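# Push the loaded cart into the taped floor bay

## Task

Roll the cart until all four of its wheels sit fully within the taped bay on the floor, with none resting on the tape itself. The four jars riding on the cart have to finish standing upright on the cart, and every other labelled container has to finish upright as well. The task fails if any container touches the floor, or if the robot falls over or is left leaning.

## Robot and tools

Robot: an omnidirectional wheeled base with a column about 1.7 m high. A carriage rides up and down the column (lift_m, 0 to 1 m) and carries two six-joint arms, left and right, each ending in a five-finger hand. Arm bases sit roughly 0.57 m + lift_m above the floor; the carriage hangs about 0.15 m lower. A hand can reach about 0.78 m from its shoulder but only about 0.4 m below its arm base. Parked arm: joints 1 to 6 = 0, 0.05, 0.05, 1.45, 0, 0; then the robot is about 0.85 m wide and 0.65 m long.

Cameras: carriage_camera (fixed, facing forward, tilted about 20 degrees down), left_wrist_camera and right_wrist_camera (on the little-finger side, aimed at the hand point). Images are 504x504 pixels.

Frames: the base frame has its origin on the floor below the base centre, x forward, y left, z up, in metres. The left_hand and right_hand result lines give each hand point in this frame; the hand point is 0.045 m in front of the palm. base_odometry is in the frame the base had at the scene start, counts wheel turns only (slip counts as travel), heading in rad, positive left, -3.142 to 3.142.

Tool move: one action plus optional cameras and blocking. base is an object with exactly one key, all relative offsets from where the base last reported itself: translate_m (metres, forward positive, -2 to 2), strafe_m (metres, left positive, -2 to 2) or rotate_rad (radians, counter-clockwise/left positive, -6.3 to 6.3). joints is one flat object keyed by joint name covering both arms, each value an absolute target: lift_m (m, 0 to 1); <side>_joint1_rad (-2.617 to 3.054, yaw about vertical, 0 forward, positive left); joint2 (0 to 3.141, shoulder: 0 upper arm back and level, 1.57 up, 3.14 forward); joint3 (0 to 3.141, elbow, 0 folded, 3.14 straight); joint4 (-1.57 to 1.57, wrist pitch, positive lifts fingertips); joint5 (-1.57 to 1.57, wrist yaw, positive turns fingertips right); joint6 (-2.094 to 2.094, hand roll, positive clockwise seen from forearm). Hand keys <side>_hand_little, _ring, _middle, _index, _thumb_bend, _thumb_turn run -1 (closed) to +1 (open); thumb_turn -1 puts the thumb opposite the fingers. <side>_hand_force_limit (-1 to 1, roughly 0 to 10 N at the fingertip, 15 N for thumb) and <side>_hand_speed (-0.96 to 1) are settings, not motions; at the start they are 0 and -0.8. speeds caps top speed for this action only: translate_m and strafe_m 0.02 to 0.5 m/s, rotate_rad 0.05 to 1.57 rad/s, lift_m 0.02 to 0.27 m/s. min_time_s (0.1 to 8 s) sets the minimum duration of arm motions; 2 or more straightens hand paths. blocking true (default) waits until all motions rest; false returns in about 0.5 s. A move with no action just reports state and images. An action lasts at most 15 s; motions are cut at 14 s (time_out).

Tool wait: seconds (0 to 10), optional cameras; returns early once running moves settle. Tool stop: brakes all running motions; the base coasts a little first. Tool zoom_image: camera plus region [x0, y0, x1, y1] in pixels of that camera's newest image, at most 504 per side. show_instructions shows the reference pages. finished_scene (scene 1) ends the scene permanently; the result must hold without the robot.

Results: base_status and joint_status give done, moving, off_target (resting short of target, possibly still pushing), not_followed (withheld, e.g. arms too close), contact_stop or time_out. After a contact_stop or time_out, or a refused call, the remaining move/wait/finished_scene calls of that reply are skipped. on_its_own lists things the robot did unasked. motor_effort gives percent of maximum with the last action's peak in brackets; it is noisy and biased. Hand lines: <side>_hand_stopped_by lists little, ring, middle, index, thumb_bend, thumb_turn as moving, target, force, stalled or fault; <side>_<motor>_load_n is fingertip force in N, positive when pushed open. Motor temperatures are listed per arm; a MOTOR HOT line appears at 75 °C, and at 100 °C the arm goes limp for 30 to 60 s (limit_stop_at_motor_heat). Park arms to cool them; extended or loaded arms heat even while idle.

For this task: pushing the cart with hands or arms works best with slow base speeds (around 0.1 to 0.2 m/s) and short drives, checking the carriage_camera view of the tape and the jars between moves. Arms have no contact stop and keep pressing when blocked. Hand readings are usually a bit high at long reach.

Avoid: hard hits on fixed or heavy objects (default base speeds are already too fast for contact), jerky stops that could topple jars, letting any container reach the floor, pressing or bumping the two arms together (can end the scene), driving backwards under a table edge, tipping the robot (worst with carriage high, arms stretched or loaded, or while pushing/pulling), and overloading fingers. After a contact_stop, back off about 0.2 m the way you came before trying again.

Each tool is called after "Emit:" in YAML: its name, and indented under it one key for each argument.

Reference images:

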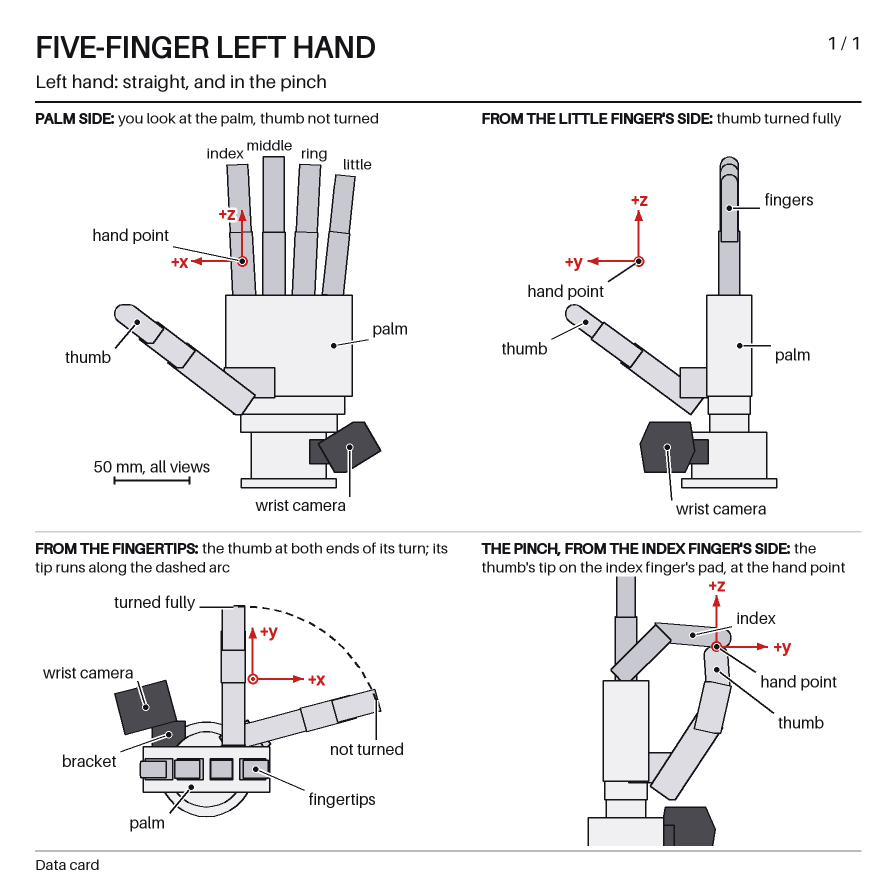

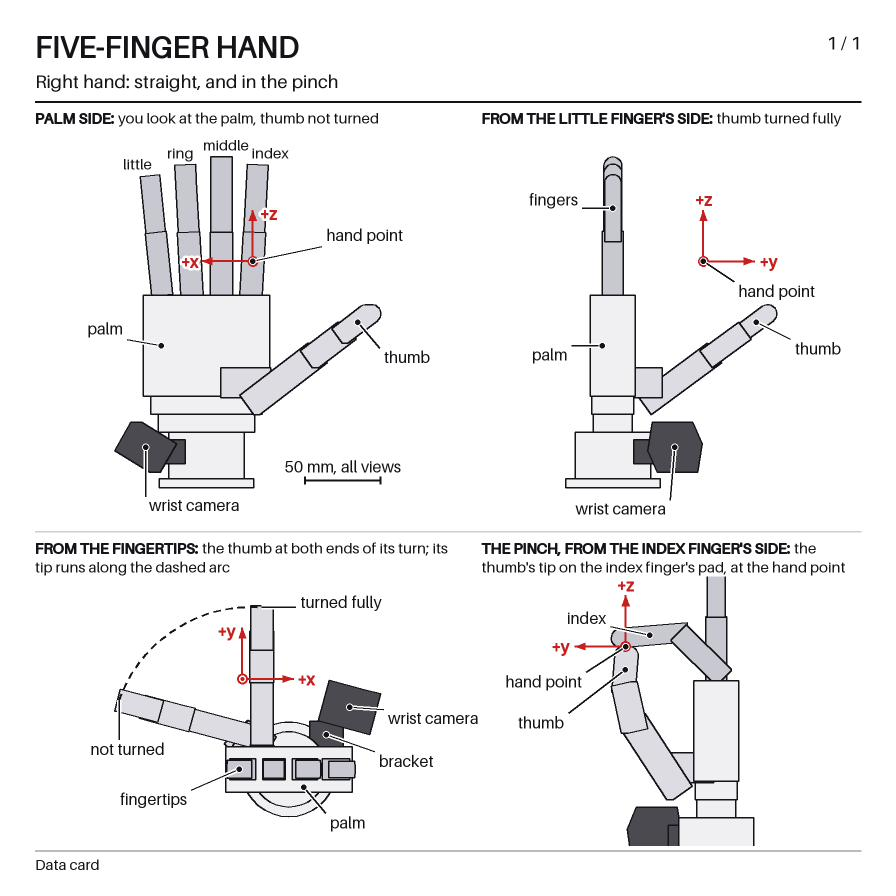

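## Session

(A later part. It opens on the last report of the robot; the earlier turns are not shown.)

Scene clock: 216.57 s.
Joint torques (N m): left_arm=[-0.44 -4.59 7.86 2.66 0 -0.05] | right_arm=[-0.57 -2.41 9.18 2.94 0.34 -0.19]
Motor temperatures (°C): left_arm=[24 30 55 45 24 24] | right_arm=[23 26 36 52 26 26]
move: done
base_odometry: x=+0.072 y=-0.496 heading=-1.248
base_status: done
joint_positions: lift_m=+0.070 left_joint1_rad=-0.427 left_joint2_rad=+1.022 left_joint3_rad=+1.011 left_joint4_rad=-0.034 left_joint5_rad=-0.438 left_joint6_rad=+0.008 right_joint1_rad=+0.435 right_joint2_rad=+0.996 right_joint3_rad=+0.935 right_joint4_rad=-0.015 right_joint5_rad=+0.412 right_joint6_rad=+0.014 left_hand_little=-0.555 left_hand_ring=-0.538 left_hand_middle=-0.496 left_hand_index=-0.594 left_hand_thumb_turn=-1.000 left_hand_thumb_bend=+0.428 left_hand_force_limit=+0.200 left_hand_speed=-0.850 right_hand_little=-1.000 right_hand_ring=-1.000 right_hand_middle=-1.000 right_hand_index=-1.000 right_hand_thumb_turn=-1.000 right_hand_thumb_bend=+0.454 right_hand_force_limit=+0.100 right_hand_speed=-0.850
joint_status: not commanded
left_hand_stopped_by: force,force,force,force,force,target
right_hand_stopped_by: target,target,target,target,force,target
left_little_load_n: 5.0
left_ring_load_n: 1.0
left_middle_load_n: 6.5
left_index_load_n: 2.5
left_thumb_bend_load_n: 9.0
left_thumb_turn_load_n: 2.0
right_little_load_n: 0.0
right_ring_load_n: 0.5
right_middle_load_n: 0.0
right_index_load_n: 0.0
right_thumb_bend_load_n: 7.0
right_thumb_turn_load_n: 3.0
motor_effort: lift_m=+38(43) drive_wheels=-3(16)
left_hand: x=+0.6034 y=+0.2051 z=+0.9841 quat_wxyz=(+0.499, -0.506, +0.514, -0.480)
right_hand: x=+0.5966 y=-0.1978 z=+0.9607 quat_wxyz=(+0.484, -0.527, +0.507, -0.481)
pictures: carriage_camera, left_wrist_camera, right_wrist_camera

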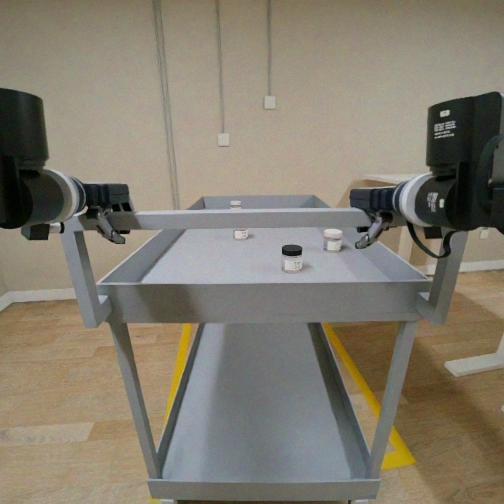

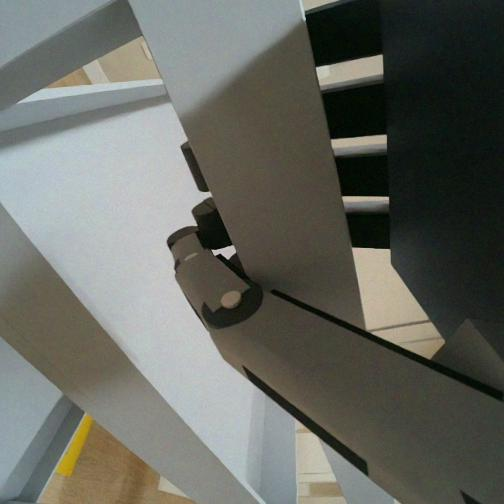

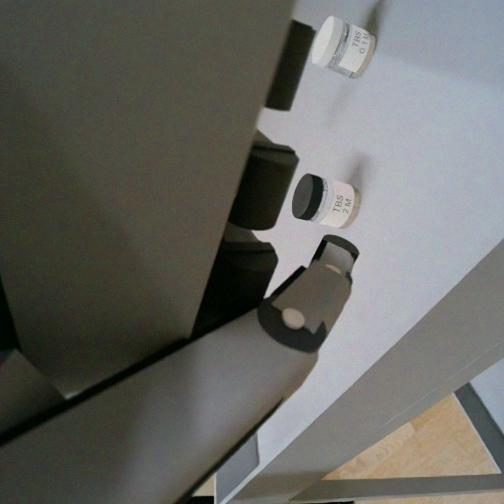

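Emit:
move:
  base: {"strafe_m": -0.075}
  speeds: {"strafe_m": 0.12}

Emit:
move:
  base: {"rotate_rad": 0.04}
  speeds: {"rotate_rad": 0.12}

Emit:
move:
  base: {"strafe_m": -0.075}
  speeds: {"strafe_m": 0.12}

Emit:
move:
  base: {"rotate_rad": 0.04}
  speeds: {"rotate_rad": 0.12}
  cameras: ["all"]

Scene clock: 220.10 s.
Joint torques (N m): left_arm=[-0.8 -4.6 7.9 2.77 0.1 -0.08] | right_arm=[-0.58 -3.33 9.18 2.81 0.37 -0.18]
Motor temperatures (°C): left_arm=[24 30 55 45 24 24] | right_arm=[23 26 36 52 26 26]
move: done
base_odometry: x=+0.001 y=-0.520 heading=-1.248
base_status: done
joint_positions: lift_m=+0.070 left_joint1_rad=-0.423 left_joint2_rad=+1.022 left_joint3_rad=+1.011 left_joint4_rad=-0.044 left_joint5_rad=-0.448 left_joint6_rad=+0.012 right_joint1_rad=+0.437 right_joint2_rad=+1.004 right_joint3_rad=+0.935 right_joint4_rad=-0.003 right_joint5_rad=+0.407 right_joint6_rad=+0.014 left_hand_little=-0.556 left_hand_ring=-0.538 left_hand_middle=-0.496 left_hand_index=-0.594 left_hand_thumb_turn=-1.000 left_hand_thumb_bend=+0.428 left_hand_force_limit=+0.200 left_hand_speed=-0.850 right_hand_little=-1.000 right_hand_ring=-1.000 right_hand_middle=-1.000 right_hand_index=-1.000 right_hand_thumb_turn=-1.000 right_hand_thumb_bend=+0.454 right_hand_force_limit=+0.100 right_hand_speed=-0.850
joint_status: not commanded
left_hand_stopped_by: force,force,force,force,force,target
right_hand_stopped_by: target,target,target,target,force,target
left_little_load_n: 0.0
left_ring_load_n: 0.0
left_middle_load_n: 6.5
left_index_load_n: 0.0
left_thumb_bend_load_n: 9.5
left_thumb_turn_load_n: 2.0
right_little_load_n: 0.0
right_ring_load_n: 0.0
right_middle_load_n: -0.5
right_index_load_n: 0.5
right_thumb_bend_load_n: 6.5
right_thumb_turn_load_n: 2.5
motor_effort: lift_m=+39(43) drive_wheels=+3(12)
left_hand: x=+0.6034 y=+0.2089 z=+0.9816 quat_wxyz=(+0.502, -0.510, +0.515, -0.472)
right_hand: x=+0.5983 y=-0.1950 z=+0.9611 quat_wxyz=(+0.487, -0.527, +0.505, -0.480)
pictures: none

Scene clock: 220.90 s.
Joint torques (N m): left_arm=[-0.38 -6.83 7.97 2.25 -0.36 0.02] | right_arm=[-0.49 0.01 9.14 3.27 -0.2 -0.13]
Motor temperatures (°C): left_arm=[24 30 55 45 24 24] | right_arm=[23 26 36 52 26 26]
move: done
base_odometry: x=+0.001 y=-0.520 heading=-1.209
base_status: done
joint_positions: lift_m=+0.070 left_joint1_rad=-0.428 left_joint2_rad=+1.044 left_joint3_rad=+1.011 left_joint4_rad=+0.000 left_joint5_rad=-0.398 left_joint6_rad=+0.001 right_joint1_rad=+0.434 right_joint2_rad=+0.974 right_joint3_rad=+0.935 right_joint4_rad=-0.055 right_joint5_rad=+0.463 right_joint6_rad=+0.010 left_hand_little=-0.555 left_hand_ring=-0.538 left_hand_middle=-0.496 left_hand_index=-0.593 left_hand_thumb_turn=-1.000 left_hand_thumb_bend=+0.428 left_hand_force_limit=+0.200 left_hand_speed=-0.850 right_hand_little=-1.000 right_hand_ring=-1.000 right_hand_middle=-1.000 right_hand_index=-1.000 right_hand_thumb_turn=-1.000 right_hand_thumb_bend=+0.454 right_hand_force_limit=+0.100 right_hand_speed=-0.850
joint_status: not commanded
left_hand_stopped_by: force,force,force,force,force,target
right_hand_stopped_by: target,target,target,target,force,target
left_little_load_n: 4.5
left_ring_load_n: 1.0
left_middle_load_n: 7.0
left_index_load_n: 11.0
left_thumb_bend_load_n: 9.5
left_thumb_turn_load_n: 1.5
right_little_load_n: 0.0
right_ring_load_n: 1.0
right_middle_load_n: 0.0
right_index_load_n: 0.0
right_thumb_bend_load_n: 8.5
right_thumb_turn_load_n: 3.0
motor_effort: lift_m=+43(43) drive_wheels=+7(11)
left_hand: x=+0.6084 y=+0.1936 z=+0.9848 quat_wxyz=(+0.488, -0.497, +0.518, -0.496)
right_hand: x=+0.5915 y=-0.2112 z=+0.9584 quat_wxyz=(+0.464, -0.521, +0.520, -0.493)
pictures: none

Scene clock: 222.30 s.
Joint torques (N m): left_arm=[-0.77 -4.81 7.92 2.68 0 -0.02] | right_arm=[-0.73 -4.36 9.2 2.62 0.28 -0.18]
Motor temperatures (°C): left_arm=[24 30 55 45 24 24] | right_arm=[23 26 36 52 26 26]
move: done
base_odometry: x=-0.069 y=-0.546 heading=-1.208
base_status: done
joint_positions: lift_m=+0.070 left_joint1_rad=-0.422 left_joint2_rad=+1.024 left_joint3_rad=+1.011 left_joint4_rad=-0.038 left_joint5_rad=-0.439 left_joint6_rad=+0.004 right_joint1_rad=+0.438 right_joint2_rad=+1.013 right_joint3_rad=+0.935 right_joint4_rad=+0.011 right_joint5_rad=+0.418 right_joint6_rad=+0.014 left_hand_little=-0.556 left_hand_ring=-0.538 left_hand_middle=-0.496 left_hand_index=-0.594 left_hand_thumb_turn=-1.000 left_hand_thumb_bend=+0.428 left_hand_force_limit=+0.200 left_hand_speed=-0.850 right_hand_little=-1.000 right_hand_ring=-1.000 right_hand_middle=-1.000 right_hand_index=-1.000 right_hand_thumb_turn=-1.000 right_hand_thumb_bend=+0.454 right_hand_force_limit=+0.100 right_hand_speed=-0.850
joint_status: not commanded
left_hand_stopped_by: force,force,force,force,force,target
right_hand_stopped_by: target,target,target,target,force,target
left_little_load_n: 0.5
left_ring_load_n: 0.0
left_middle_load_n: 6.5
left_index_load_n: 0.0
left_thumb_bend_load_n: 9.5
left_thumb_turn_load_n: 2.0
right_little_load_n: 0.0
right_ring_load_n: 1.0
right_middle_load_n: 0.5
right_index_load_n: 0.5
right_thumb_bend_load_n: 6.5
right_thumb_turn_load_n: 2.5
motor_effort: lift_m=+37(46) drive_wheels=+7(15)
left_hand: x=+0.6040 y=+0.2065 z=+0.9825 quat_wxyz=(+0.499, -0.509, +0.514, -0.478)
right_hand: x=+0.6011 y=-0.1960 z=+0.9613 quat_wxyz=(+0.486, -0.523, +0.507, -0.483)
pictures: none

Scene clock: 223.10 s.
Joint torques (N m): left_arm=[-0.57 -6.75 7.95 2.25 -0.34 0] | right_arm=[-0.64 -0.43 9.13 3.22 -0.05 -0.17]
Motor temperatures (°C): left_arm=[24 30 55 45 24 24] | right_arm=[23 26 36 52 26 26]
move: done
base_odometry: x=-0.069 y=-0.546 heading=-1.169
base_status: done
joint_positions: lift_m=+0.070 left_joint1_rad=-0.425 left_joint2_rad=+1.044 left_joint3_rad=+1.011 left_joint4_rad=-0.001 left_joint5_rad=-0.401 left_joint6_rad=+0.003 right_joint1_rad=+0.436 right_joint2_rad=+0.978 right_joint3_rad=+0.935 right_joint4_rad=-0.048 right_joint5_rad=+0.446 right_joint6_rad=+0.014 left_hand_little=-0.555 left_hand_ring=-0.538 left_hand_middle=-0.496 left_hand_index=-0.593 left_hand_thumb_turn=-1.000 left_hand_thumb_bend=+0.428 left_hand_force_limit=+0.200 left_hand_speed=-0.850 right_hand_little=-1.000 right_hand_ring=-1.000 right_hand_middle=-1.000 right_hand_index=-1.000 right_hand_thumb_turn=-1.000 right_hand_thumb_bend=+0.454 right_hand_force_limit=+0.100 right_hand_speed=-0.850
joint_status: not commanded
left_hand_stopped_by: force,force,force,force,force,target
right_hand_stopped_by: target,target,target,target,force,target
left_little_load_n: 5.5
left_ring_load_n: 1.0
left_middle_load_n: 6.5
left_index_load_n: 8.0
left_thumb_bend_load_n: 9.0
left_thumb_turn_load_n: 2.0
right_little_load_n: 0.0
right_ring_load_n: 0.0
right_middle_load_n: 0.0
right_index_load_n: 0.0
right_thumb_bend_load_n: 8.5
right_thumb_turn_load_n: 3.5
motor_effort: lift_m=+39(43) drive_wheels=+7(8)
left_hand: x=+0.6087 y=+0.1951 z=+0.9847 quat_wxyz=(+0.490, -0.497, +0.518, -0.494)
right_hand: x=+0.5920 y=-0.2066 z=+0.9586 quat_wxyz=(+0.470, -0.524, +0.516, -0.488)
pictures: carriage_camera, left_wrist_camera, right_wrist_camera

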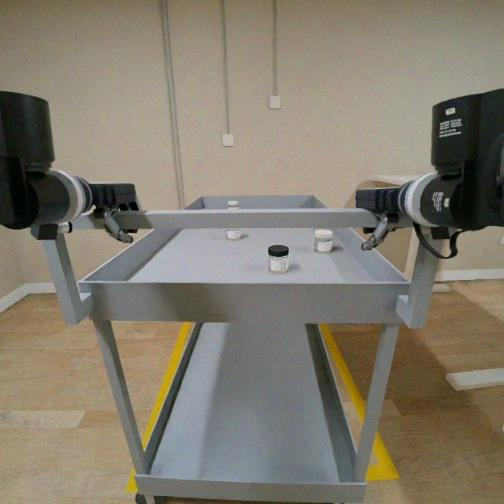

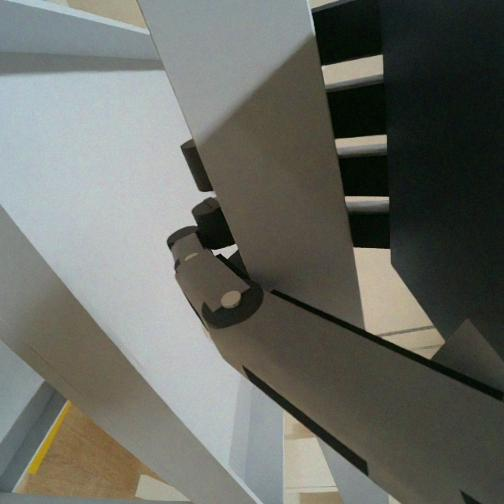

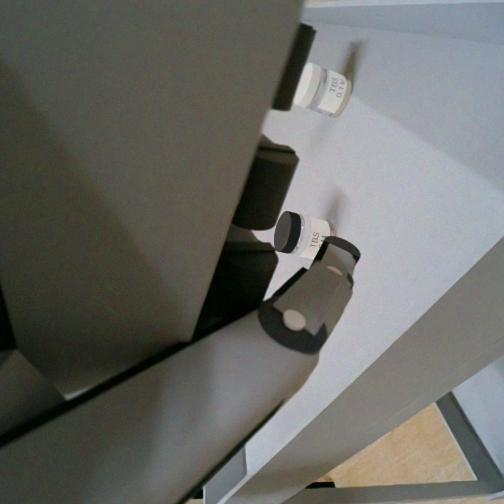

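Emit:
zoom_image:
  camera: "carriage_camera"
  region: [120, 310, 310, 500]

Emit:
zoom_image:
  camera: "carriage_camera"
  region: [260, 310, 450, 500]

Scaled by 2.653 from the camera's image (finer frame: 720x720).

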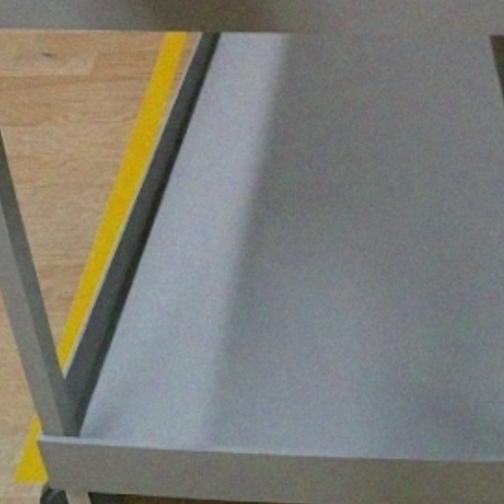

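Scaled by 2.653 from the camera's image (finer frame: 720x720).

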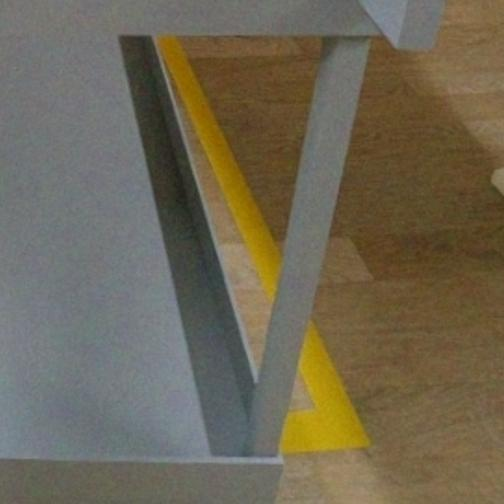

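Emit:
move:
  base: {"strafe_m": -0.075}
  speeds: {"strafe_m": 0.12}

Emit:
move:
  base: {"rotate_rad": 0.04}
  speeds: {"rotate_rad": 0.12}

Emit:
move:
  base: {"strafe_m": -0.075}
  speeds: {"strafe_m": 0.12}

Emit:
move:
  base: {"rotate_rad": 0.03}
  speeds: {"rotate_rad": 0.12}

Emit:
move:
  base: {"strafe_m": -0.055}
  speeds: {"strafe_m": 0.12}
  cameras: ["all"]

Emit:
zoom_image:
  camera: "carriage_camera"
  region: [120, 310, 310, 500]

Emit:
zoom_image:
  camera: "carriage_camera"
  region: [260, 310, 450, 500]

Scene clock: 225.83 s.
Joint torques (N m): left_arm=[-0.58 -4.64 7.87 2.71 -0.07 0] | right_arm=[-0.65 -4.7 9.18 2.59 0.19 -0.19]
Motor temperatures (°C): left_arm=[23 30 55 45 24 24] | right_arm=[23 26 36 53 26 26]
move: done
base_odometry: x=-0.138 y=-0.576 heading=-1.168
base_status: done
joint_positions: lift_m=+0.070 left_joint1_rad=-0.425 left_joint2_rad=+1.022 left_joint3_rad=+1.011 left_joint4_rad=-0.039 left_joint5_rad=-0.430 left_joint6_rad=+0.004 right_joint1_rad=+0.436 right_joint2_rad=+1.016 right_joint3_rad=+0.935 right_joint4_rad=+0.015 right_joint5_rad=+0.427 right_joint6_rad=+0.016 left_hand_little=-0.556 left_hand_ring=-0.538 left_hand_middle=-0.496 left_hand_index=-0.594 left_hand_thumb_turn=-1.000 left_hand_thumb_bend=+0.428 left_hand_force_limit=+0.200 left_hand_speed=-0.850 right_hand_little=-1.000 right_hand_ring=-1.000 right_hand_middle=-1.000 right_hand_index=-1.000 right_hand_thumb_turn=-1.000 right_hand_thumb_bend=+0.454 right_hand_force_limit=+0.100 right_hand_speed=-0.850
joint_status: not commanded
left_hand_stopped_by: force,force,force,force,force,target
right_hand_stopped_by: target,target,target,target,force,target
left_little_load_n: 0.0
left_ring_load_n: 0.0
left_middle_load_n: 6.5
left_index_load_n: 1.0
left_thumb_bend_load_n: 9.5
left_thumb_turn_load_n: 2.0
right_little_load_n: 1.0
right_ring_load_n: 1.5
right_middle_load_n: 0.5
right_index_load_n: 0.0
right_thumb_bend_load_n: 6.0
right_thumb_turn_load_n: 2.5
motor_effort: lift_m=+38(44) drive_wheels=+7(15)
left_hand: x=+0.6031 y=+0.2041 z=+0.9828 quat_wxyz=(+0.496, -0.506, +0.516, -0.481)
right_hand: x=+0.6024 y=-0.1977 z=+0.9614 quat_wxyz=(+0.484, -0.520, +0.510, -0.486)
pictures: none

Scene clock: 226.63 s.
Joint torques (N m): left_arm=[-0.38 -6.9 7.97 2.26 -0.31 0.04] | right_arm=[-0.53 -1.11 9.14 3.1 -0.06 -0.17]
Motor temperatures (°C): left_arm=[23 30 55 45 24 24] | right_arm=[23 26 36 53 26 26]
move: done
base_odometry: x=-0.139 y=-0.576 heading=-1.129
base_status: done
joint_positions: lift_m=+0.070 left_joint1_rad=-0.428 left_joint2_rad=+1.046 left_joint3_rad=+1.011 left_joint4_rad=-0.001 left_joint5_rad=-0.404 left_joint6_rad=-0.001 right_joint1_rad=+0.434 right_joint2_rad=+0.984 right_joint3_rad=+0.935 right_joint4_rad=-0.036 right_joint5_rad=+0.447 right_joint6_rad=+0.013 left_hand_little=-0.555 left_hand_ring=-0.538 left_hand_middle=-0.496 left_hand_index=-0.593 left_hand_thumb_turn=-1.000 left_hand_thumb_bend=+0.428 left_hand_force_limit=+0.200 left_hand_speed=-0.850 right_hand_little=-1.000 right_hand_ring=-1.000 right_hand_middle=-1.000 right_hand_index=-1.000 right_hand_thumb_turn=-1.000 right_hand_thumb_bend=+0.454 right_hand_force_limit=+0.100 right_hand_speed=-0.850
joint_status: not commanded
left_hand_stopped_by: force,force,force,force,force,target
right_hand_stopped_by: target,target,target,target,force,target
left_little_load_n: 6.5
left_ring_load_n: 1.0
left_middle_load_n: 6.5
left_index_load_n: 9.5
left_thumb_bend_load_n: 9.0
left_thumb_turn_load_n: 1.5
right_little_load_n: 0.5
right_ring_load_n: 0.0
right_middle_load_n: 0.0
right_index_load_n: 0.0
right_thumb_bend_load_n: 8.5
right_thumb_turn_load_n: 3.5
motor_effort: lift_m=+40(44) drive_wheels=+6(9)
left_hand: x=+0.6088 y=+0.1944 z=+0.9842 quat_wxyz=(+0.489, -0.499, +0.517, -0.494)
right_hand: x=+0.5942 y=-0.2066 z=+0.9598 quat_wxyz=(+0.472, -0.521, +0.516, -0.490)
pictures: none

Scene clock: 228.03 s.
Joint torques (N m): left_arm=[-0.38 -4.29 7.87 2.79 -0.1 0.03] | right_arm=[-0.49 -4.62 9.2 2.65 0.18 -0.19]
Motor temperatures (°C): left_arm=[23 30 55 45 24 24] | right_arm=[23 26 36 53 26 26]
move: done
base_odometry: x=-0.206 y=-0.608 heading=-1.128
base_status: done
joint_positions: lift_m=+0.070 left_joint1_rad=-0.428 left_joint2_rad=+1.019 left_joint3_rad=+1.011 left_joint4_rad=-0.047 left_joint5_rad=-0.428 left_joint6_rad=-0.001 right_joint1_rad=+0.434 right_joint2_rad=+1.015 right_joint3_rad=+0.935 right_joint4_rad=+0.013 right_joint5_rad=+0.427 right_joint6_rad=+0.014 left_hand_little=-0.556 left_hand_ring=-0.538 left_hand_middle=-0.496 left_hand_index=-0.594 left_hand_thumb_turn=-1.000 left_hand_thumb_bend=+0.428 left_hand_force_limit=+0.200 left_hand_speed=-0.850 right_hand_little=-1.000 right_hand_ring=-1.000 right_hand_middle=-1.000 right_hand_index=-1.000 right_hand_thumb_turn=-1.000 right_hand_thumb_bend=+0.454 right_hand_force_limit=+0.100 right_hand_speed=-0.850
joint_status: not commanded
left_hand_stopped_by: force,force,force,force,force,target
right_hand_stopped_by: target,target,target,target,force,target
left_little_load_n: 0.0
left_ring_load_n: 0.0
left_middle_load_n: 6.5
left_index_load_n: 0.0
left_thumb_bend_load_n: 9.5
left_thumb_turn_load_n: 2.0
right_little_load_n: 1.5
right_ring_load_n: 1.5
right_middle_load_n: 0.5
right_index_load_n: 0.0
right_thumb_bend_load_n: 6.0
right_thumb_turn_load_n: 2.5
motor_effort: lift_m=+37(44) drive_wheels=+7(16)
left_hand: x=+0.6015 y=+0.2028 z=+0.9822 quat_wxyz=(+0.493, -0.507, +0.518, -0.482)
right_hand: x=+0.6024 y=-0.1986 z=+0.9612 quat_wxyz=(+0.483, -0.520, +0.510, -0.486)
pictures: none

Scene clock: 228.73 s.
Joint torques (N m): left_arm=[-0.38 -5.71 7.97 2.54 -0.21 0.05] | right_arm=[-0.38 -2.63 9.13 2.92 -0.04 -0.15]
Motor temperatures (°C): left_arm=[23 30 55 45 24 24] | right_arm=[23 26 36 53 26 26]
move: done
base_odometry: x=-0.206 y=-0.608 heading=-1.099
base_status: done
joint_positions: lift_m=+0.070 left_joint1_rad=-0.428 left_joint2_rad=+1.033 left_joint3_rad=+1.011 left_joint4_rad=-0.025 left_joint5_rad=-0.415 left_joint6_rad=-0.002 right_joint1_rad=+0.433 right_joint2_rad=+0.997 right_joint3_rad=+0.935 right_joint4_rad=-0.017 right_joint5_rad=+0.447 right_joint6_rad=+0.011 left_hand_little=-0.555 left_hand_ring=-0.538 left_hand_middle=-0.496 left_hand_index=-0.594 left_hand_thumb_turn=-1.000 left_hand_thumb_bend=+0.428 left_hand_force_limit=+0.200 left_hand_speed=-0.850 right_hand_little=-1.000 right_hand_ring=-1.000 right_hand_middle=-1.000 right_hand_index=-1.000 right_hand_thumb_turn=-1.000 right_hand_thumb_bend=+0.454 right_hand_force_limit=+0.100 right_hand_speed=-0.850
joint_status: not commanded
left_hand_stopped_by: force,force,force,force,force,target
right_hand_stopped_by: target,target,target,target,force,target
left_little_load_n: 5.5
left_ring_load_n: 0.0
left_middle_load_n: 7.0
left_index_load_n: 7.0
left_thumb_bend_load_n: 9.0
left_thumb_turn_load_n: 2.0
right_little_load_n: 0.5
right_ring_load_n: 0.0
right_middle_load_n: 0.0
right_index_load_n: 0.0
right_thumb_bend_load_n: 8.0
right_thumb_turn_load_n: 3.5
motor_effort: lift_m=+38(43) drive_wheels=-4(8)
left_hand: x=+0.6053 y=+0.1984 z=+0.9828 quat_wxyz=(+0.490, -0.503, +0.518, -0.488)
right_hand: x=+0.5978 y=-0.2055 z=+0.9600 quat_wxyz=(+0.473, -0.519, +0.515, -0.491)
pictures: none

Scene clock: 229.97 s.
Joint torques (N m): left_arm=[-0.38 -4.27 7.9 2.84 -0.05 0.02] | right_arm=[-0.31 -4.26 9.21 2.63 0.27 -0.16]
Motor temperatures (°C): left_arm=[23 30 56 45 24 24] | right_arm=[23 26 36 53 26 26]
move: done
base_odometry: x=-0.255 y=-0.633 heading=-1.098
base_status: done
joint_positions: lift_m=+0.070 left_joint1_rad=-0.428 left_joint2_rad=+1.018 left_joint3_rad=+1.011 left_joint4_rad=-0.051 left_joint5_rad=-0.434 left_joint6_rad=+0.001 right_joint1_rad=+0.433 right_joint2_rad=+1.012 right_joint3_rad=+0.935 right_joint4_rad=+0.010 right_joint5_rad=+0.421 right_joint6_rad=+0.012 left_hand_little=-0.556 left_hand_ring=-0.538 left_hand_middle=-0.496 left_hand_index=-0.594 left_hand_thumb_turn=-1.000 left_hand_thumb_bend=+0.428 left_hand_force_limit=+0.200 left_hand_speed=-0.850 right_hand_little=-1.000 right_hand_ring=-1.000 right_hand_middle=-1.000 right_hand_index=-1.000 right_hand_thumb_turn=-1.000 right_hand_thumb_bend=+0.454 right_hand_force_limit=+0.100 right_hand_speed=-0.850
joint_status: not commanded
left_hand_stopped_by: force,force,force,force,force,target
right_hand_stopped_by: target,target,target,target,force,target
left_little_load_n: 0.0
left_ring_load_n: 0.0
left_middle_load_n: 6.5
left_index_load_n: 0.0
left_thumb_bend_load_n: 9.5
left_thumb_turn_load_n: 2.0
right_little_load_n: 1.0
right_ring_load_n: 1.5
right_middle_load_n: 0.0
right_index_load_n: 0.0
right_thumb_bend_load_n: 6.0
right_thumb_turn_load_n: 2.5
motor_effort: lift_m=+38(43) drive_wheels=+7(18)
left_hand: x=+0.6012 y=+0.2041 z=+0.9813 quat_wxyz=(+0.494, -0.508, +0.518, -0.479)
right_hand: x=+0.6016 y=-0.1985 z=+0.9614 quat_wxyz=(+0.483, -0.522, +0.508, -0.486)
pictures: carriage_camera, left_wrist_camera, right_wrist_camera

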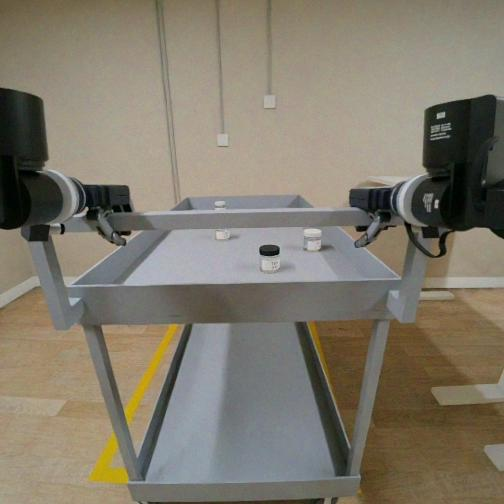

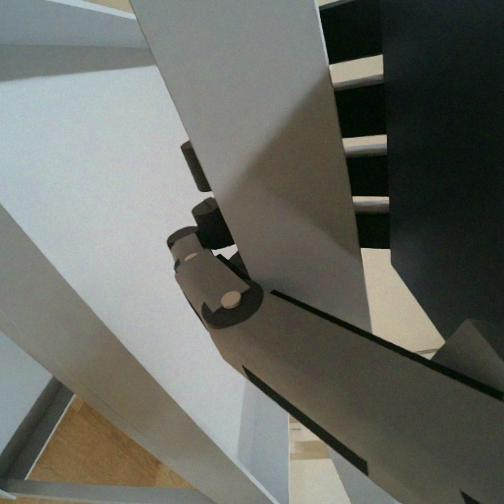

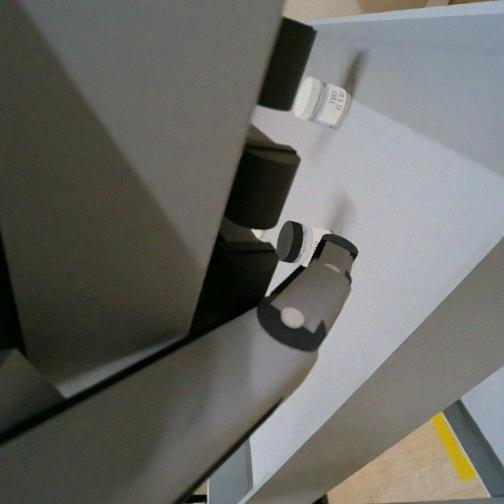

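Scaled by 2.653 from the camera's image (finer frame: 720x720).

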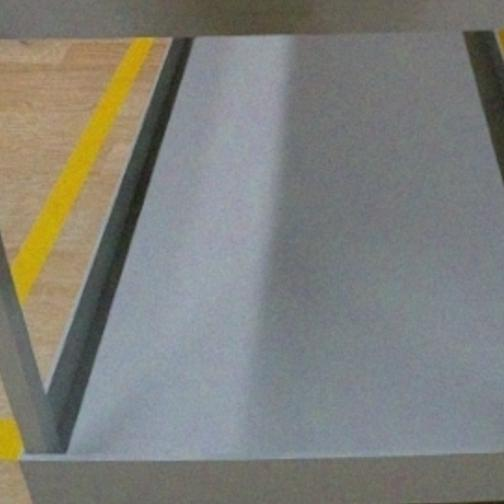

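Scaled by 2.653 from the camera's image (finer frame: 720x720).

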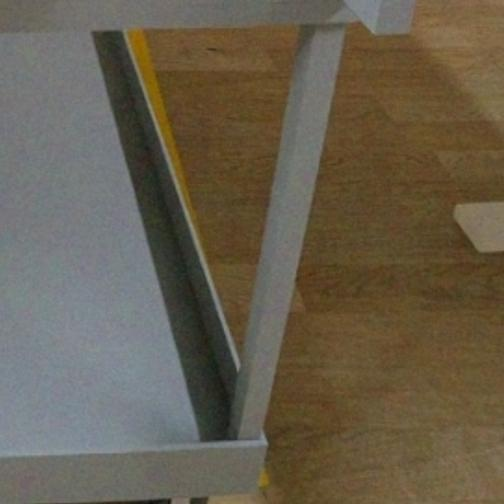

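Emit:
move:
  base: {"translate_m": 0.1}
  speeds: {"translate_m": 0.1}

Emit:
move:
  base: {"strafe_m": 0.045}
  speeds: {"strafe_m": 0.1}

Emit:
move:
  base: {"rotate_rad": -0.025}
  speeds: {"rotate_rad": 0.1}

Emit:
move:
  base: {"translate_m": 0.08}
  speeds: {"translate_m": 0.1}
  cameras: ["all"]

Emit:
zoom_image:
  camera: "carriage_camera"
  region: [60, 310, 250, 500]

Emit:
zoom_image:
  camera: "carriage_camera"
  region: [260, 310, 450, 500]

Scene clock: 232.80 s.
Joint torques (N m): left_arm=[0.31 -3.18 7.88 3.06 -0.11 0.03] | right_arm=[-0.02 -4.03 9.18 2.71 0.03 -0.15]
Motor temperatures (°C): left_arm=[23 30 56 45 24 24] | right_arm=[23 26 36 53 26 26]
move: done
base_odometry: x=-0.210 y=-0.722 heading=-1.099
base_status: done
joint_positions: lift_m=+0.070 left_joint1_rad=-0.436 left_joint2_rad=+1.006 left_joint3_rad=+1.011 left_joint4_rad=-0.065 left_joint5_rad=-0.426 left_joint6_rad=-0.001 right_joint1_rad=+0.429 right_joint2_rad=+1.009 right_joint3_rad=+0.935 right_joint4_rad=+0.005 right_joint5_rad=+0.442 right_joint6_rad=+0.011 left_hand_little=-0.556 left_hand_ring=-0.538 left_hand_middle=-0.496 left_hand_index=-0.594 left_hand_thumb_turn=-1.000 left_hand_thumb_bend=+0.428 left_hand_force_limit=+0.200 left_hand_speed=-0.850 right_hand_little=-1.000 right_hand_ring=-0.999 right_hand_middle=-1.000 right_hand_index=-1.000 right_hand_thumb_turn=-1.000 right_hand_thumb_bend=+0.454 right_hand_force_limit=+0.100 right_hand_speed=-0.850
joint_status: not commanded
left_hand_stopped_by: force,force,force,force,force,target
right_hand_stopped_by: target,target,target,target,force,target
left_little_load_n: 0.0
left_ring_load_n: 0.0
left_middle_load_n: 6.5
left_index_load_n: 0.0
left_thumb_bend_load_n: 9.5
left_thumb_turn_load_n: 2.5
right_little_load_n: 2.5
right_ring_load_n: 1.5
right_middle_load_n: -0.5
right_index_load_n: 0.0
right_thumb_bend_load_n: 6.5
right_thumb_turn_load_n: 2.5
motor_effort: lift_m=+42(44) drive_wheels=-3(12)
left_hand: x=+0.5968 y=+0.2009 z=+0.9821 quat_wxyz=(+0.490, -0.505, +0.522, -0.483)
right_hand: x=+0.6019 y=-0.2045 z=+0.9612 quat_wxyz=(+0.476, -0.516, +0.514, -0.492)
pictures: none

Scene clock: 233.93 s.
Joint torques (N m): left_arm=[0.09 -4.62 7.97 2.69 -0.11 0.04] | right_arm=[0.62 -3.12 9.24 2.84 -0.52 -0.19]
Motor temperatures (°C): left_arm=[23 30 56 45 24 24] | right_arm=[23 26 36 53 26 26]
move: done
base_odometry: x=-0.170 y=-0.702 heading=-1.099
base_status: done
joint_positions: lift_m=+0.070 left_joint1_rad=-0.435 left_joint2_rad=+1.022 left_joint3_rad=+1.011 left_joint4_rad=-0.038 left_joint5_rad=-0.425 left_joint6_rad=-0.001 right_joint1_rad=+0.421 right_joint2_rad=+1.002 right_joint3_rad=+0.935 right_joint4_rad=-0.013 right_joint5_rad=+0.484 right_joint6_rad=+0.016 left_hand_little=-0.556 left_hand_ring=-0.538 left_hand_middle=-0.496 left_hand_index=-0.594 left_hand_thumb_turn=-1.000 left_hand_thumb_bend=+0.428 left_hand_force_limit=+0.200 left_hand_speed=-0.850 right_hand_little=-1.000 right_hand_ring=-0.999 right_hand_middle=-1.000 right_hand_index=-1.000 right_hand_thumb_turn=-1.000 right_hand_thumb_bend=+0.454 right_hand_force_limit=+0.100 right_hand_speed=-0.850
joint_status: not commanded
left_hand_stopped_by: force,force,force,force,force,target
right_hand_stopped_by: target,target,target,target,force,target
left_little_load_n: 0.5
left_ring_load_n: 0.0
left_middle_load_n: 7.0
left_index_load_n: 8.0
left_thumb_bend_load_n: 9.0
left_thumb_turn_load_n: 2.0
right_little_load_n: 2.5
right_ring_load_n: 1.5
right_middle_load_n: 0.0
right_index_load_n: 0.0
right_thumb_bend_load_n: 7.0
right_thumb_turn_load_n: 2.5
motor_effort: lift_m=+39(43) drive_wheels=+4(15)
left_hand: x=+0.6017 y=+0.1993 z=+0.9834 quat_wxyz=(+0.491, -0.504, +0.518, -0.486)
right_hand: x=+0.6013 y=-0.2165 z=+0.9596 quat_wxyz=(+0.461, -0.506, +0.528, -0.502)
pictures: none

Scene clock: 234.60 s.
Joint torques (N m): left_arm=[-0.13 -4.07 7.86 2.9 -0.03 0] | right_arm=[0.59 -4.6 9.18 2.62 0.08 -0.2]
Motor temperatures (°C): left_arm=[23 30 56 45 24 24] | right_arm=[23 26 36 53 26 26]
move: done
base_odometry: x=-0.170 y=-0.702 heading=-1.123
base_status: done
joint_positions: lift_m=+0.070 left_joint1_rad=-0.432 left_joint2_rad=+1.017 left_joint3_rad=+1.011 left_joint4_rad=-0.055 left_joint5_rad=-0.435 left_joint6_rad=+0.003 right_joint1_rad=+0.421 right_joint2_rad=+1.015 right_joint3_rad=+0.935 right_joint4_rad=+0.012 right_joint5_rad=+0.435 right_joint6_rad=+0.016 left_hand_little=-0.556 left_hand_ring=-0.538 left_hand_middle=-0.496 left_hand_index=-0.594 left_hand_thumb_turn=-1.000 left_hand_thumb_bend=+0.428 left_hand_force_limit=+0.200 left_hand_speed=-0.850 right_hand_little=-1.000 right_hand_ring=-0.999 right_hand_middle=-1.000 right_hand_index=-1.000 right_hand_thumb_turn=-1.000 right_hand_thumb_bend=+0.454 right_hand_force_limit=+0.100 right_hand_speed=-0.850
joint_status: not commanded
left_hand_stopped_by: force,force,force,force,force,target
right_hand_stopped_by: target,target,target,target,force,target
left_little_load_n: 0.0
left_ring_load_n: 0.0
left_middle_load_n: 6.5
left_index_load_n: 0.0
left_thumb_bend_load_n: 9.5
left_thumb_turn_load_n: 2.0
right_little_load_n: 2.0
right_ring_load_n: 2.0
right_middle_load_n: 0.0
right_index_load_n: 0.0
right_thumb_bend_load_n: 6.0
right_thumb_turn_load_n: 2.5
motor_effort: lift_m=+39(43) drive_wheels=-6(10)
left_hand: x=+0.6002 y=+0.2033 z=+0.9808 quat_wxyz=(+0.494, -0.507, +0.520, -0.478)
right_hand: x=+0.6041 y=-0.2052 z=+0.9610 quat_wxyz=(+0.478, -0.514, +0.516, -0.491)
pictures: none

Scene clock: 236.10 s.
Joint torques (N m): left_arm=[-0.55 -3.21 7.88 2.94 0.07 -0.04] | right_arm=[-0.5 -3.64 9.17 2.75 0.33 -0.19]
Motor temperatures (°C): left_arm=[23 30 56 45 24 24] | right_arm=[23 26 36 53 26 26]
move: done
base_odometry: x=-0.135 y=-0.774 heading=-1.122
base_status: done
joint_positions: lift_m=+0.070 left_joint1_rad=-0.425 left_joint2_rad=+1.007 left_joint3_rad=+1.011 left_joint4_rad=-0.058 left_joint5_rad=-0.445 left_joint6_rad=+0.008 right_joint1_rad=+0.434 right_joint2_rad=+1.007 right_joint3_rad=+0.935 right_joint4_rad=+0.002 right_joint5_rad=+0.414 right_joint6_rad=+0.015 left_hand_little=-0.555 left_hand_ring=-0.538 left_hand_middle=-0.496 left_hand_index=-0.594 left_hand_thumb_turn=-1.000 left_hand_thumb_bend=+0.428 left_hand_force_limit=+0.200 left_hand_speed=-0.850 right_hand_little=-1.000 right_hand_ring=-1.000 right_hand_middle=-1.000 right_hand_index=-1.000 right_hand_thumb_turn=-1.000 right_hand_thumb_bend=+0.454 right_hand_force_limit=+0.100 right_hand_speed=-0.850
joint_status: not commanded
left_hand_stopped_by: force,force,force,force,force,target
right_hand_stopped_by: target,target,target,target,force,target
left_little_load_n: 2.5
left_ring_load_n: 0.0
left_middle_load_n: 6.5
left_index_load_n: 0.5
left_thumb_bend_load_n: 9.5
left_thumb_turn_load_n: 2.0
right_little_load_n: 0.0
right_ring_load_n: 0.5
right_middle_load_n: 0.0
right_index_load_n: 0.0
right_thumb_bend_load_n: 6.5
right_thumb_turn_load_n: 2.5
motor_effort: lift_m=+41(43) drive_wheels=-3(15)
left_hand: x=+0.5993 y=+0.2089 z=+0.9833 quat_wxyz=(+0.500, -0.509, +0.515, -0.475)
right_hand: x=+0.5997 y=-0.1971 z=+0.9613 quat_wxyz=(+0.486, -0.524, +0.507, -0.482)
pictures: carriage_camera, left_wrist_camera, right_wrist_camera

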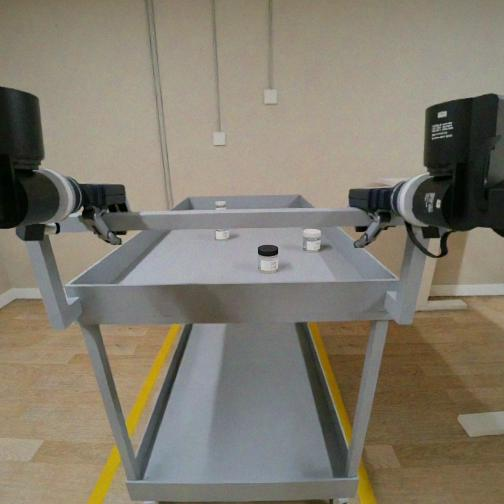

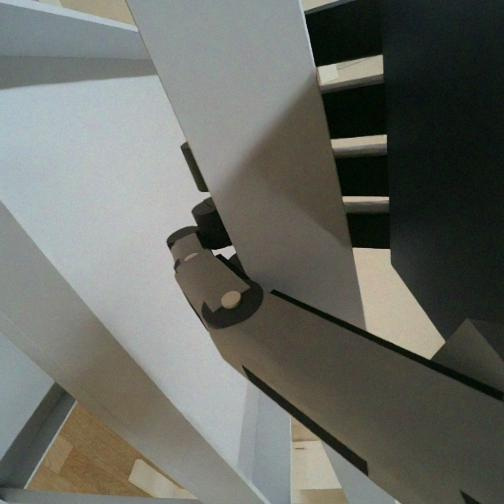

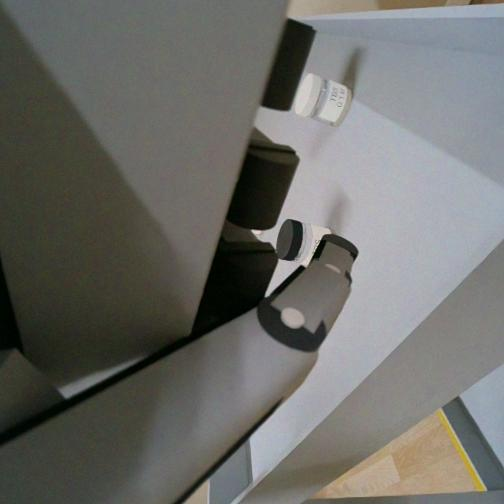

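Scaled by 2.653 from the camera's image (finer frame: 720x720).

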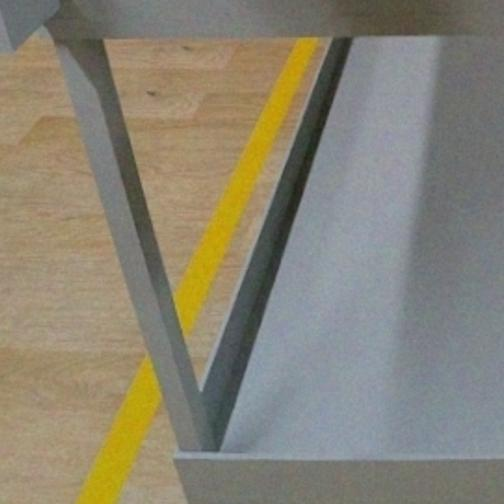

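Scaled by 2.653 from the camera's image (finer frame: 720x720).

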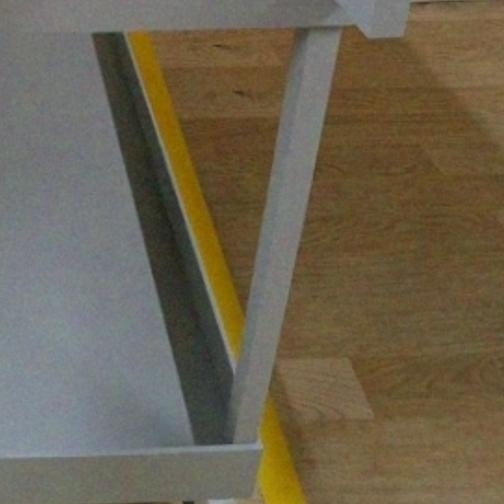

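Emit:
move:
  base: {"strafe_m": 0.045}
  speeds: {"strafe_m": 0.1}

Emit:
move:
  base: {"rotate_rad": -0.02}
  speeds: {"rotate_rad": 0.1}

Emit:
move:
  base: {"translate_m": 0.025}
  speeds: {"translate_m": 0.06}
  cameras: ["all"]

Emit:
zoom_image:
  camera: "carriage_camera"
  region: [60, 310, 250, 500]

Emit:
zoom_image:
  camera: "carriage_camera"
  region: [260, 310, 450, 500]

Scene clock: 238.20 s.
Joint torques (N m): left_arm=[-0.13 -4.96 7.94 2.64 -0.12 0.01] | right_arm=[0.55 -2.62 9.1 2.9 -0.46 -0.15]
Motor temperatures (°C): left_arm=[23 30 56 45 24 24] | right_arm=[23 26 36 53 26 26]
move: done
base_odometry: x=-0.094 y=-0.755 heading=-1.123
base_status: done
joint_positions: lift_m=+0.070 left_joint1_rad=-0.431 left_joint2_rad=+1.026 left_joint3_rad=+1.011 left_joint4_rad=-0.033 left_joint5_rad=-0.425 left_joint6_rad=+0.002 right_joint1_rad=+0.422 right_joint2_rad=+0.998 right_joint3_rad=+0.935 right_joint4_rad=-0.018 right_joint5_rad=+0.480 right_joint6_rad=+0.011 left_hand_little=-0.555 left_hand_ring=-0.538 left_hand_middle=-0.496 left_hand_index=-0.594 left_hand_thumb_turn=-1.000 left_hand_thumb_bend=+0.428 left_hand_force_limit=+0.200 left_hand_speed=-0.850 right_hand_little=-1.000 right_hand_ring=-0.999 right_hand_middle=-1.000 right_hand_index=-1.000 right_hand_thumb_turn=-1.000 right_hand_thumb_bend=+0.454 right_hand_force_limit=+0.100 right_hand_speed=-0.850
joint_status: not commanded
left_hand_stopped_by: force,force,force,force,force,target
right_hand_stopped_by: target,target,target,target,force,target
left_little_load_n: 3.5
left_ring_load_n: 0.0
left_middle_load_n: 7.0
left_index_load_n: 6.5
left_thumb_bend_load_n: 9.0
left_thumb_turn_load_n: 2.0
right_little_load_n: 3.0
right_ring_load_n: 2.0
right_middle_load_n: -0.5
right_index_load_n: 0.0
right_thumb_bend_load_n: 8.0
right_thumb_turn_load_n: 2.5
motor_effort: lift_m=+39(45) drive_wheels=+4(15)
left_hand: x=+0.6033 y=+0.2003 z=+0.9832 quat_wxyz=(+0.493, -0.504, +0.517, -0.485)
right_hand: x=+0.6000 y=-0.2162 z=+0.9596 quat_wxyz=(+0.461, -0.509, +0.526, -0.502)
pictures: none

Scene clock: 238.83 s.
Joint torques (N m): left_arm=[-0.24 -4.48 7.88 2.77 -0.06 0.01] | right_arm=[0.54 -3.99 9.2 2.68 -0.02 -0.14]
Motor temperatures (°C): left_arm=[23 30 56 45 24 24] | right_arm=[23 26 36 53 26 26]
move: done
base_odometry: x=-0.094 y=-0.755 heading=-1.142
base_status: done
joint_positions: lift_m=+0.070 left_joint1_rad=-0.430 left_joint2_rad=+1.021 left_joint3_rad=+1.011 left_joint4_rad=-0.044 left_joint5_rad=-0.432 left_joint6_rad=+0.003 right_joint1_rad=+0.422 right_joint2_rad=+1.010 right_joint3_rad=+0.935 right_joint4_rad=+0.005 right_joint5_rad=+0.443 right_joint6_rad=+0.011 left_hand_little=-0.556 left_hand_ring=-0.538 left_hand_middle=-0.496 left_hand_index=-0.594 left_hand_thumb_turn=-1.000 left_hand_thumb_bend=+0.428 left_hand_force_limit=+0.200 left_hand_speed=-0.850 right_hand_little=-1.000 right_hand_ring=-0.999 right_hand_middle=-1.000 right_hand_index=-1.000 right_hand_thumb_turn=-1.000 right_hand_thumb_bend=+0.454 right_hand_force_limit=+0.100 right_hand_speed=-0.850
joint_status: not commanded
left_hand_stopped_by: force,force,force,force,force,target
right_hand_stopped_by: target,target,target,target,force,target
left_little_load_n: 0.0
left_ring_load_n: 0.0
left_middle_load_n: 6.5
left_index_load_n: 0.0
left_thumb_bend_load_n: 9.5
left_thumb_turn_load_n: 2.0
right_little_load_n: 2.0
right_ring_load_n: 2.0
right_middle_load_n: 0.0
right_index_load_n: 0.0
right_thumb_bend_load_n: 6.0
right_thumb_turn_load_n: 2.5
motor_effort: lift_m=+39(45) drive_wheels=-6(8)
left_hand: x=+0.6020 y=+0.2028 z=+0.9822 quat_wxyz=(+0.494, -0.506, +0.518, -0.481)
right_hand: x=+0.6027 y=-0.2074 z=+0.9609 quat_wxyz=(+0.474, -0.515, +0.516, -0.494)
pictures: none

Scene clock: 239.80 s.
Joint torques (N m): left_arm=[-0.35 -3.88 7.88 2.84 -0.03 0.01] | right_arm=[-0.16 -3.4 9.21 2.75 0.23 -0.15]
Motor temperatures (°C): left_arm=[23 30 56 45 24 24] | right_arm=[23 26 36 53 26 26]
move: done
base_odometry: x=-0.084 y=-0.777 heading=-1.141
base_status: done
joint_positions: lift_m=+0.070 left_joint1_rad=-0.428 left_joint2_rad=+1.014 left_joint3_rad=+1.011 left_joint4_rad=-0.050 left_joint5_rad=-0.435 left_joint6_rad=+0.003 right_joint1_rad=+0.430 right_joint2_rad=+1.004 right_joint3_rad=+0.935 right_joint4_rad=-0.003 right_joint5_rad=+0.423 right_joint6_rad=+0.011 left_hand_little=-0.556 left_hand_ring=-0.538 left_hand_middle=-0.496 left_hand_index=-0.594 left_hand_thumb_turn=-1.000 left_hand_thumb_bend=+0.428 left_hand_force_limit=+0.200 left_hand_speed=-0.850 right_hand_little=-1.000 right_hand_ring=-1.000 right_hand_middle=-1.000 right_hand_index=-1.000 right_hand_thumb_turn=-1.000 right_hand_thumb_bend=+0.454 right_hand_force_limit=+0.100 right_hand_speed=-0.850
joint_status: not commanded
left_hand_stopped_by: force,force,force,force,force,target
right_hand_stopped_by: target,target,target,target,force,target
left_little_load_n: 0.5
left_ring_load_n: 0.0
left_middle_load_n: 6.5
left_index_load_n: 1.5
left_thumb_bend_load_n: 9.5
left_thumb_turn_load_n: 1.5
right_little_load_n: 0.0
right_ring_load_n: 1.0
right_middle_load_n: 0.0
right_index_load_n: 0.0
right_thumb_bend_load_n: 6.5
right_thumb_turn_load_n: 3.0
motor_effort: lift_m=+42(43) drive_wheels=-4(14)
left_hand: x=+0.6006 y=+0.2048 z=+0.9833 quat_wxyz=(+0.496, -0.507, +0.516, -0.480)
right_hand: x=+0.5997 y=-0.2009 z=+0.9608 quat_wxyz=(+0.480, -0.523, +0.509, -0.486)
pictures: carriage_camera, left_wrist_camera, right_wrist_camera

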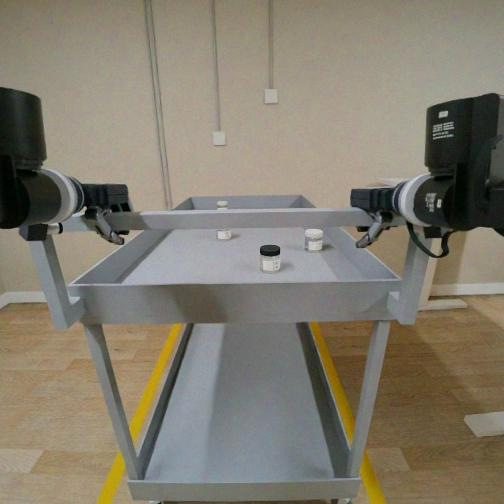

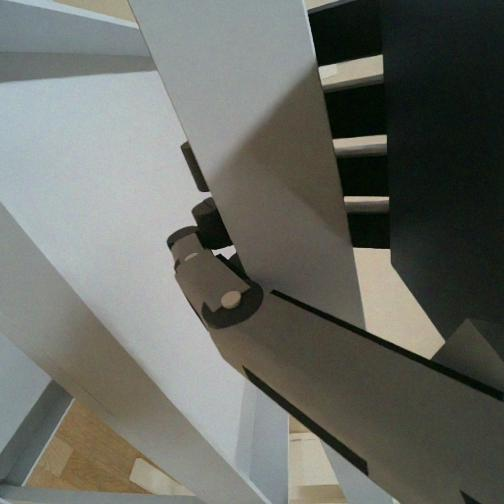

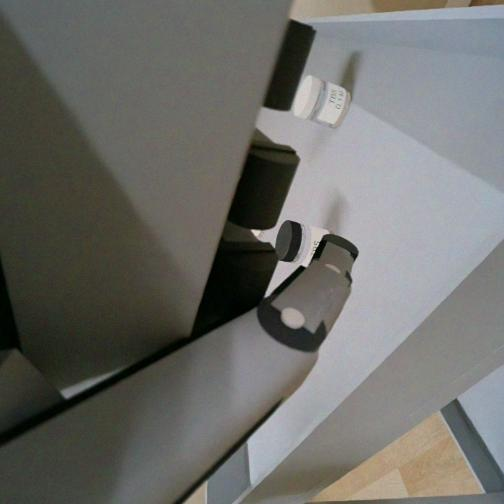

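Scaled by 2.653 from the camera's image (finer frame: 720x720).

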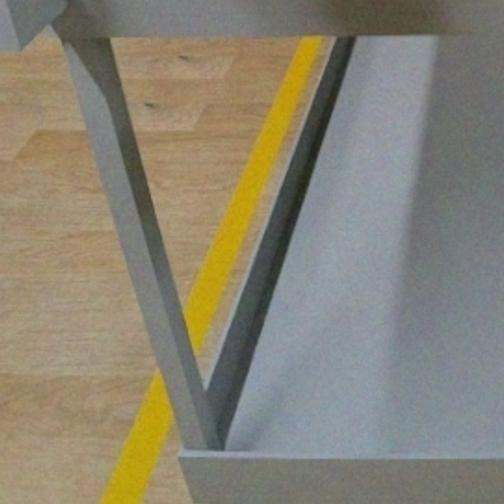

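Scaled by 2.653 from the camera's image (finer frame: 720x720).

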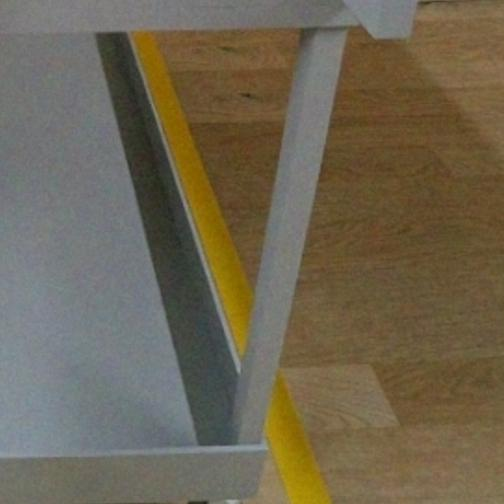

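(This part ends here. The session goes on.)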